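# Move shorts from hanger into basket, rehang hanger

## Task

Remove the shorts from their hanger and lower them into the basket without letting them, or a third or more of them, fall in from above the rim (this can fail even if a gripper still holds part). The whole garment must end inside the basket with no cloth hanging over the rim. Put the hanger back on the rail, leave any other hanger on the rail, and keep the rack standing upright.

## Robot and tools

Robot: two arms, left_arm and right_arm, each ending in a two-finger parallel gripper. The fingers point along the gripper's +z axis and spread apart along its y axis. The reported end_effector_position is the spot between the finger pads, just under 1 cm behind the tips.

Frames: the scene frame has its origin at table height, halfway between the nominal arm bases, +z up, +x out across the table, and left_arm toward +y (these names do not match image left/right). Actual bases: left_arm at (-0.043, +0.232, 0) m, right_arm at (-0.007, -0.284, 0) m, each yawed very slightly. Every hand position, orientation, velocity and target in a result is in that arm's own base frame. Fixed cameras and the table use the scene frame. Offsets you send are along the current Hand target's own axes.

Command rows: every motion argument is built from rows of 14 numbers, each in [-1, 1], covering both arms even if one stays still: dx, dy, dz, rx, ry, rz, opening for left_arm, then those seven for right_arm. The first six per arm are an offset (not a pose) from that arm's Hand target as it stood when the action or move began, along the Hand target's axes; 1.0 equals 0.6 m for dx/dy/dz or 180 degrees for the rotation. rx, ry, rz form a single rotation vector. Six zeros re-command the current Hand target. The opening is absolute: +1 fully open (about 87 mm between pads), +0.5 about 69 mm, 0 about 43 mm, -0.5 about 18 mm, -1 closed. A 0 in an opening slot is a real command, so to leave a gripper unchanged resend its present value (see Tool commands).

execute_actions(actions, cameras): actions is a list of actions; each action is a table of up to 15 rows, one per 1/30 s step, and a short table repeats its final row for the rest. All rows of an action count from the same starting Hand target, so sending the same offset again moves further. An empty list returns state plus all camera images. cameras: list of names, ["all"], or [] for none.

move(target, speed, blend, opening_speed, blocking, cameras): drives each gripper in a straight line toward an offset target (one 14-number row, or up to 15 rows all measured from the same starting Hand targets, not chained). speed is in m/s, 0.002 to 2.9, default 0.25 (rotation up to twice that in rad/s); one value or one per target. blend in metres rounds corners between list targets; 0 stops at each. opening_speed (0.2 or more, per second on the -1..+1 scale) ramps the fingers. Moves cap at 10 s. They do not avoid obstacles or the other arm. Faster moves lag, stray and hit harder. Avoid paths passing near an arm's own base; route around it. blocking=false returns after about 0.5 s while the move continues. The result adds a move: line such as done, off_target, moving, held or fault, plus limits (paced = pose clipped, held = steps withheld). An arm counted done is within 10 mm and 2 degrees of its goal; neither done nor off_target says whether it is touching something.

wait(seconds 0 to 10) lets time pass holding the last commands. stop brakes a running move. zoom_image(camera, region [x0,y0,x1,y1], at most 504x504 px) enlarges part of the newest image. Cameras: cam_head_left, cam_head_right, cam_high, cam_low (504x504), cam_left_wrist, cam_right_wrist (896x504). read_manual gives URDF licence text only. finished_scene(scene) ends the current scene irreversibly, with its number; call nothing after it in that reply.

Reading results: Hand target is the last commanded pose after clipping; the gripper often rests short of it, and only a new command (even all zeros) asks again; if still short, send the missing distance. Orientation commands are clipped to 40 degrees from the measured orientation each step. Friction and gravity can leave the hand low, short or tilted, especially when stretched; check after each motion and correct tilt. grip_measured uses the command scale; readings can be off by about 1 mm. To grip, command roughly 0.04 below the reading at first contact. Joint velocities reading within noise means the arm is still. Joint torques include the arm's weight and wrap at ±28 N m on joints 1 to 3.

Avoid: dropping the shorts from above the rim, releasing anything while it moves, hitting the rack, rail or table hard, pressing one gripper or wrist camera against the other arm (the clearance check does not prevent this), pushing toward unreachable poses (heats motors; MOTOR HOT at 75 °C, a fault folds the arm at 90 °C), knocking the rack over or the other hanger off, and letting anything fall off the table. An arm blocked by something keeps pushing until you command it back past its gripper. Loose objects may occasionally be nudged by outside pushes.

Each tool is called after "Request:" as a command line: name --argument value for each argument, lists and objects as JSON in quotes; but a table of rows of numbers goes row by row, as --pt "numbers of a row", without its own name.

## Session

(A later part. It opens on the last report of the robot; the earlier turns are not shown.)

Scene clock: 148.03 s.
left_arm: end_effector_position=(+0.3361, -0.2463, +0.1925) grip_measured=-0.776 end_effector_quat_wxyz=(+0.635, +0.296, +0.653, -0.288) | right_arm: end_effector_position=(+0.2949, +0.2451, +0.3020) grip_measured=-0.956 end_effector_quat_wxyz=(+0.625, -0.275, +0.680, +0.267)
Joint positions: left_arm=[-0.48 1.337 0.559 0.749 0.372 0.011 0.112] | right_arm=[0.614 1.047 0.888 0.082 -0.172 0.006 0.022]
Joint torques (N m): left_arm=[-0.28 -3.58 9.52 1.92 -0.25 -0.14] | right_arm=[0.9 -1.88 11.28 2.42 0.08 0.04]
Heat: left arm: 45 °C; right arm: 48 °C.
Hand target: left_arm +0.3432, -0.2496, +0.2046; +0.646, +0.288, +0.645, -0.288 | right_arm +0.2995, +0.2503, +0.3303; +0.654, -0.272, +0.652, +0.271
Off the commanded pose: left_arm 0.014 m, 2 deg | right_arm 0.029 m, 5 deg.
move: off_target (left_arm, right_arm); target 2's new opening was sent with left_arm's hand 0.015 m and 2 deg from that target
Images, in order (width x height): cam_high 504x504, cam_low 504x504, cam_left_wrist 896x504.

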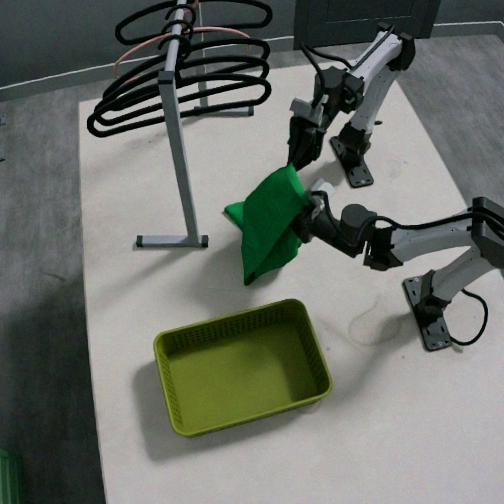

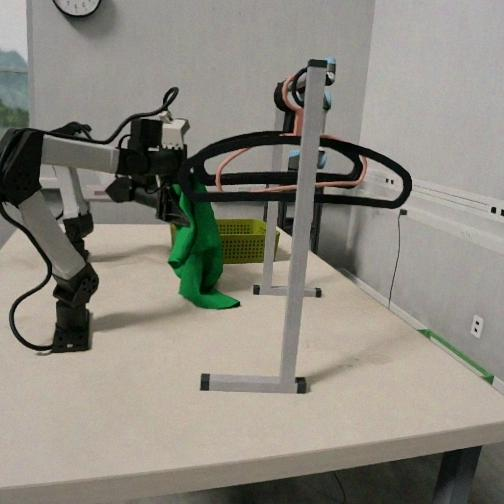

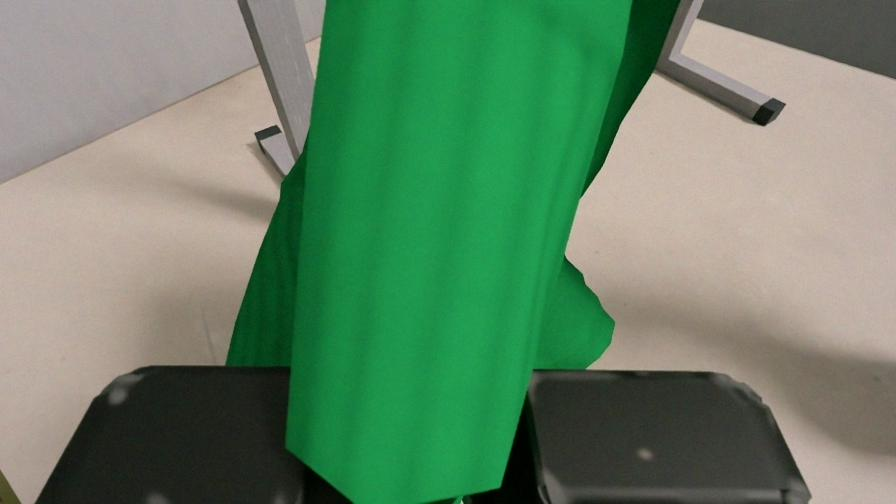

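Request:
move --pt "0 0 0 0 0 0 -1 0 0 0 0 0 0 0.3" --pt "0 0 0 0 0 0 -1 0 0 -0.117 0 0 0 0.3" --pt "-0.275 0.095 -0.138 -0.128 0 0 -1 0 -0.235 -0.236 0.14 0 0 0.3" --pt "-0.275 0.545 -0.212 -0.298 0.1535 -0.08 -1 0 -0.235 -0.236 0.14 0 0 0.3" --speed 0.22 --blend '[0,0.01,0.04,0]' --cameras '["cam_low","cam_high","cam_head_left","cam_left_wrist"]'

Scene clock: 162.33 s.
left_arm: end_effector_position=(+0.4987, +0.0588, +0.3576) grip_measured=-0.776 end_effector_quat_wxyz=(+0.484, -0.052, +0.873, +0.018) | right_arm: end_effector_position=(+0.2986, +0.0507, +0.3352) grip_measured=+0.300 end_effector_quat_wxyz=(+0.703, -0.120, +0.690, +0.121)
Joint positions: left_arm=[0.127 1.988 2.491 -1.062 0.026 -0.006 0.112] | right_arm=[-0.063 0.719 0.822 -0.084 -0.405 0.006 0.65]
Joint torques (N m): left_arm=[0.25 -8.68 8.98 1.85 -0.27 0.08] | right_arm=[-0.44 0.55 6.93 1.86 -0.09 0.07]
Heat: left arm: 45 °C; right arm: 49 °C.
Hand target: left_arm +0.5015, +0.0635, +0.3698; +0.500, -0.052, +0.864, +0.030 | right_arm +0.2995, +0.0503, +0.3303; +0.698, -0.122, +0.695, +0.122
Off the commanded pose: left_arm 0.013 m, 2 deg | right_arm 0.005 m, 1 deg.
move: off_target (left_arm)
Images, in order (width x height): cam_head_left 504x504, cam_high 504x504, cam_low 504x504, cam_left_wrist 896x504.

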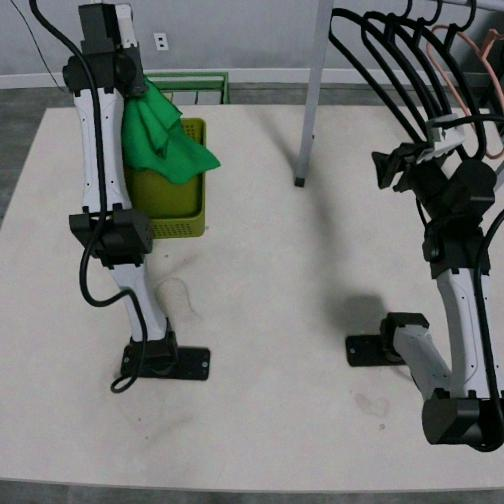

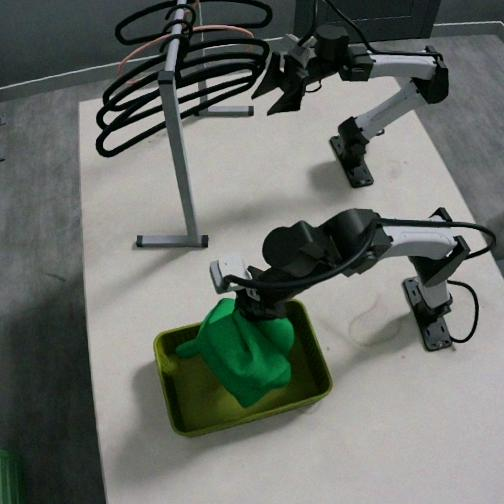

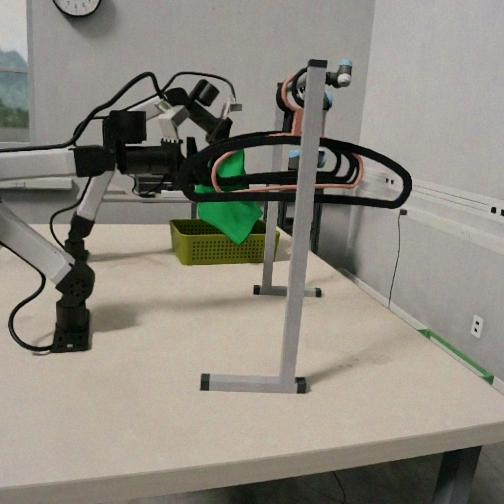

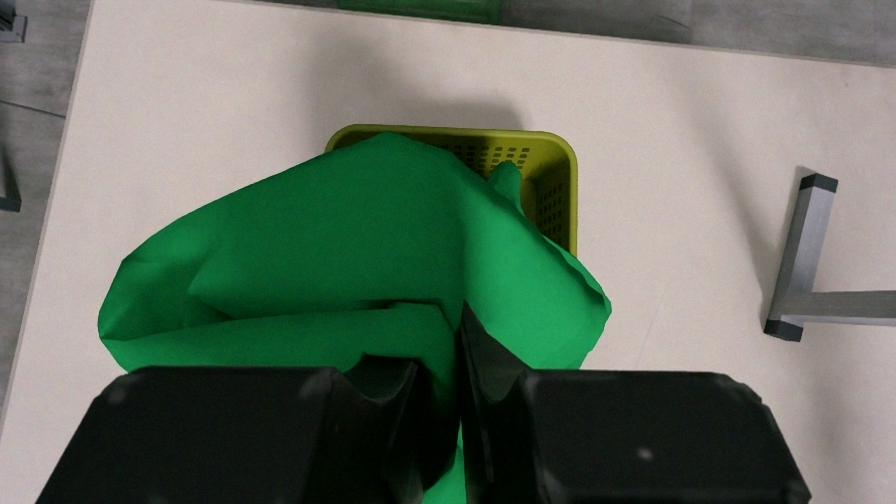

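Request:
move --target '[0.224,0,0.145,0.1546,0.184,0.425,-1,0,0,0,0,0,0,0.3]' --speed 0.2 --cameras '["cam_low","cam_high","cam_head_left","cam_head_right","cam_left_wrist"]'

Scene clock: 180.13 s.
left_arm: end_effector_position=(+0.5083, +0.0619, +0.2109) grip_measured=-0.776 end_effector_quat_wxyz=(+0.163, +0.579, +0.788, +0.133) | right_arm: end_effector_position=(+0.2986, +0.0507, +0.3352) grip_measured=+0.300 end_effector_quat_wxyz=(+0.703, -0.120, +0.690, +0.121)
Joint positions: left_arm=[0.041 2.417 2.835 -1.563 -0.004 1.31 0.112] | right_arm=[-0.063 0.719 0.822 -0.084 -0.405 0.006 0.65]
Joint torques (N m): left_arm=[-0.28 -11.21 6.06 0.95 -0.26 0.17] | right_arm=[-0.44 0.57 6.91 1.86 -0.09 0.06]
Heat: left arm: 46 °C; right arm: 48 °C.
Hand target: left_arm +0.5097, +0.0643, +0.2099; +0.127, +0.587, +0.791, +0.120 | right_arm +0.2995, +0.0503, +0.3303; +0.698, -0.122, +0.695, +0.122
Off the commanded pose: left_arm 0.003 m, 5 deg | right_arm 0.005 m, 1 deg.
elbow stopped short (left arm): the move would have taken joint 3 (elbow) straighter than the controller allows.
joint sent to its limit (left arm) — joint 4 (wrist pitch), lower limit. The joint targets are off in orientation, not in position.
move: off_target (left_arm)
Images, in order (width x height): cam_head_left 504x504, cam_head_right 504x504, cam_high 504x504, cam_low 504x504, cam_left_wrist 896x504.

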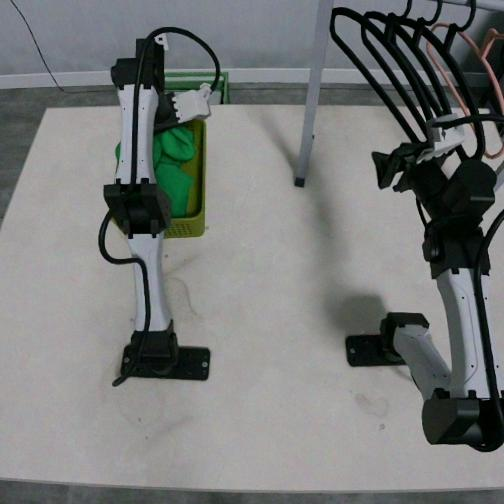

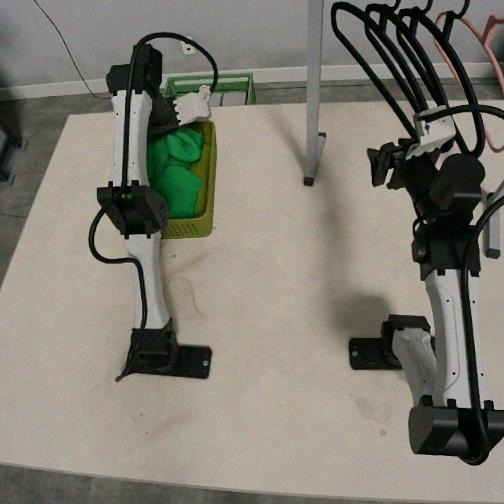

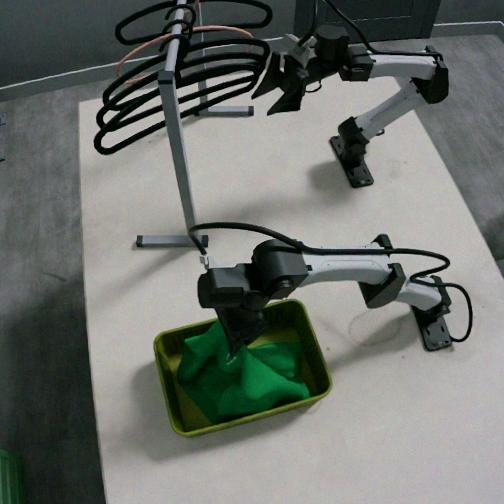

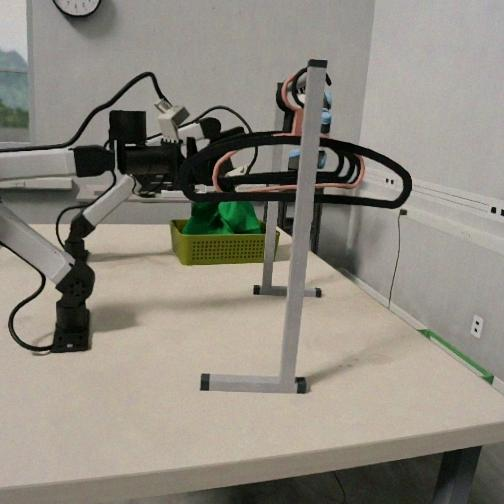

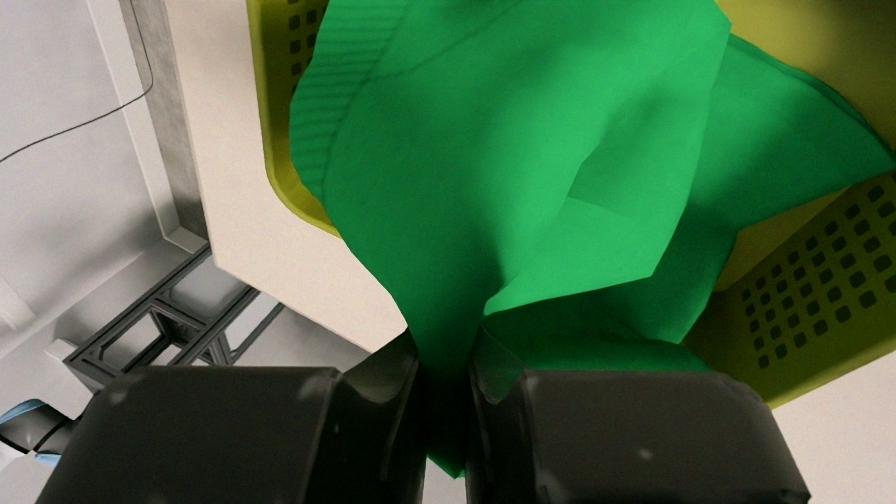

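Request:
move --pt "0.026 -0.113 0.171 0 0 0 -1 0 0 0 0 0 0 0.3" --pt "0.026 -0.113 0.171 0 0 0 0.2 0 0 0 0 0 0 0.3" --speed 0.12 --cameras '["cam_low","cam_high","cam_head_right","cam_left_wrist"]'

Scene clock: 192.57 s.
left_arm: end_effector_position=(+0.4806, +0.0619, +0.0789) grip_measured=+0.200 end_effector_quat_wxyz=(+0.123, +0.585, +0.795, +0.105) | right_arm: end_effector_position=(+0.2986, +0.0507, +0.3352) grip_measured=+0.300 end_effector_quat_wxyz=(+0.703, -0.120, +0.690, +0.121)
Joint positions: left_arm=[0.041 2.138 1.828 -0.936 -0.011 1.311 0.6] | right_arm=[-0.063 0.719 0.822 -0.084 -0.405 0.006 0.65]
Joint torques (N m): left_arm=[0.02 -13.75 5.14 0.93 -0.19 0.06] | right_arm=[-0.42 0.55 6.94 1.85 -0.09 0.07]
Heat: left arm: 47 °C; right arm: 48 °C.
Hand target: left_arm +0.4796, +0.0641, +0.0898; +0.127, +0.587, +0.791, +0.120 | right_arm +0.2995, +0.0503, +0.3303; +0.698, -0.122, +0.695, +0.122
Off the commanded pose: left_arm 0.011 m, 2 deg | right_arm 0.005 m, 1 deg.
move: off_target (left_arm); target 2's new opening was sent with left_arm's hand 0.011 m and 2 deg from that target
Images, in order (width x height): cam_head_right 504x504, cam_high 504x504, cam_low 504x504, cam_left_wrist 896x504.

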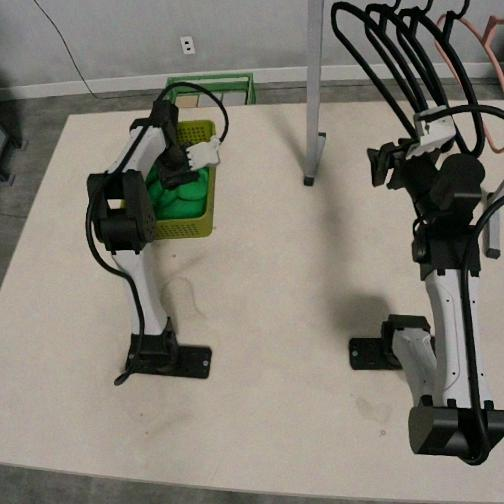

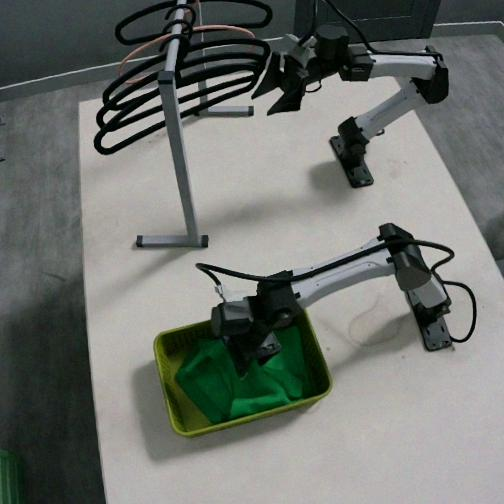

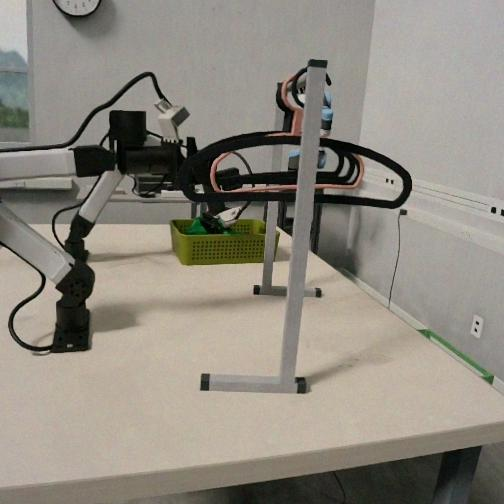

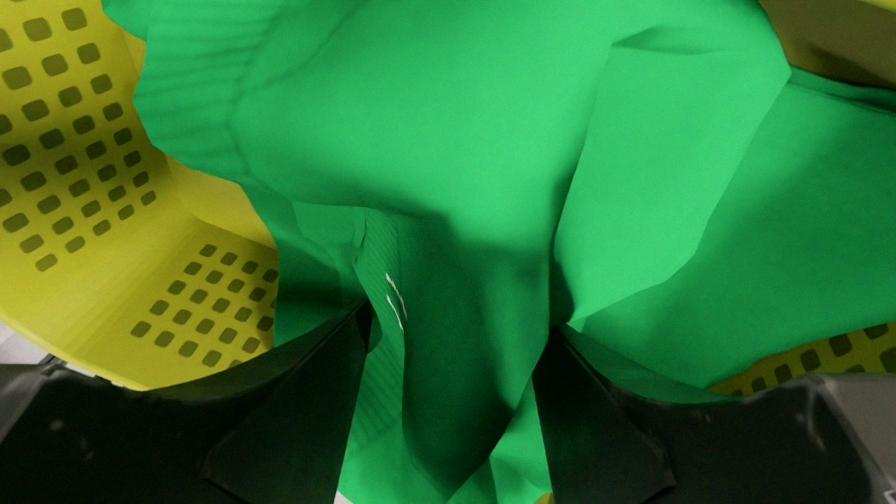

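Request:
move --target '[-0.006,0.068,-0.33,0,0,0,0.2,0.083,0.235,0.085,0,0,0,0.3]' --speed 0.15 --cameras '["cam_low","cam_high","cam_head_right","cam_left_wrist"]'

Scene clock: 199.53 s.
left_arm: end_effector_position=(+0.4555, +0.0628, +0.2699) grip_measured=+0.200 end_effector_quat_wxyz=(+0.172, +0.581, +0.781, +0.153) | right_arm: end_effector_position=(+0.2990, +0.1996, +0.2837) grip_measured=+0.300 end_effector_quat_wxyz=(+0.697, -0.121, +0.695, +0.127)
Joint positions: left_arm=[0.041 2.13 2.574 -1.551 -0.021 1.326 0.6] | right_arm=[0.801 0.951 0.693 0.264 0.448 0.005 0.65]
Joint velocities: left_arm=[within noise] | right_arm=[-0.007 -0.007 0.022 -0.007 0.007 -0.154 0.014]
Joint torques (N m): left_arm=[-0.16 -12.27 7.47 0.9 -0.21 0.1] | right_arm=[0.8 -0.98 7.15 2 0.15 0.03]
Heat: left arm: 50 °C; right arm: 49 °C.
Hand target: left_arm +0.4496, +0.0643, +0.2896; +0.127, +0.587, +0.791, +0.120 | right_arm +0.2997, +0.2003, +0.2805; +0.698, -0.122, +0.695, +0.122
Off the commanded pose: left_arm 0.021 m, 7 deg | right_arm 0.003 m, 1 deg.
joint sent to its limit (left arm) — joint 4 (wrist pitch), lower limit. The joint targets are off in orientation, not in position.
move: off_target (left_arm)
Images, in order (width x height): cam_head_right 504x504, cam_high 504x504, cam_low 504x504, cam_left_wrist 896x504.

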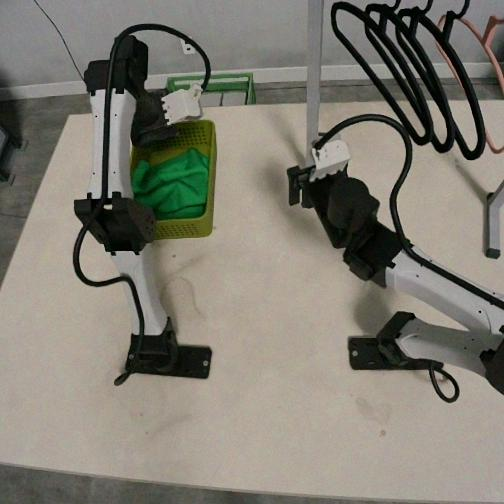

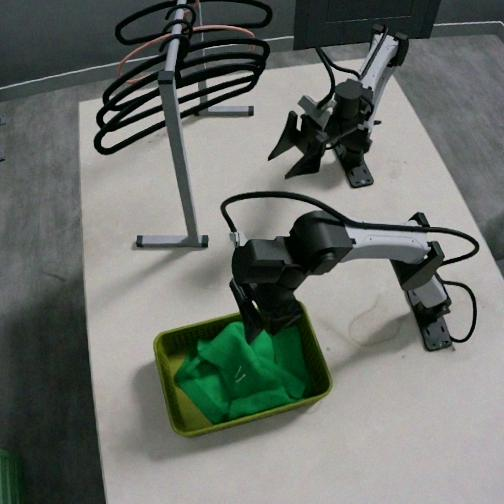

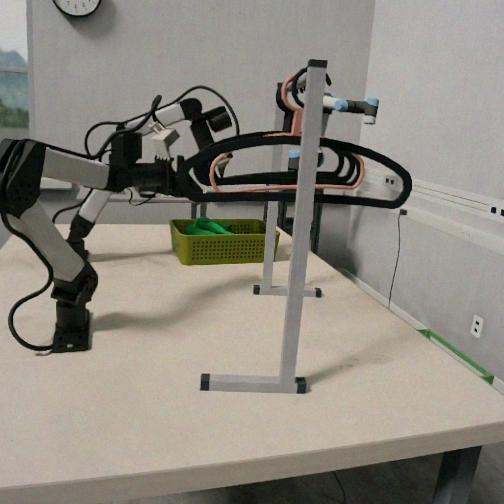

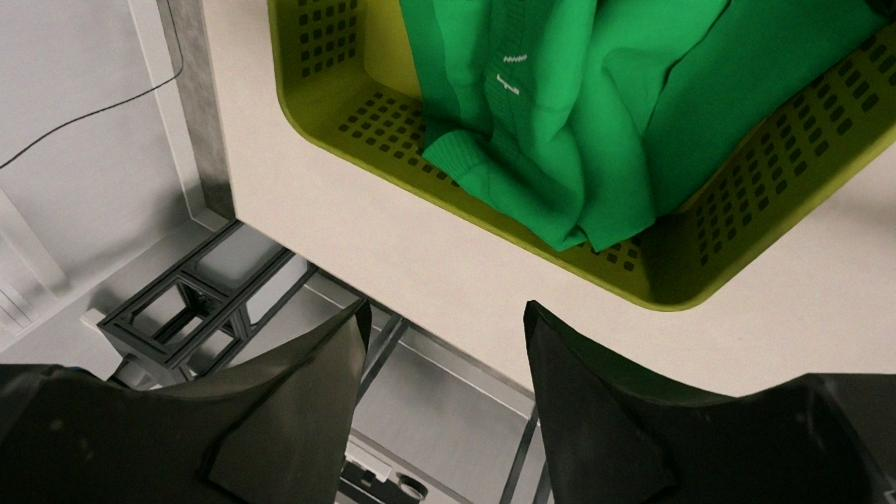

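Request:
finished_scene --scene 2

The scene is finished: the task was done.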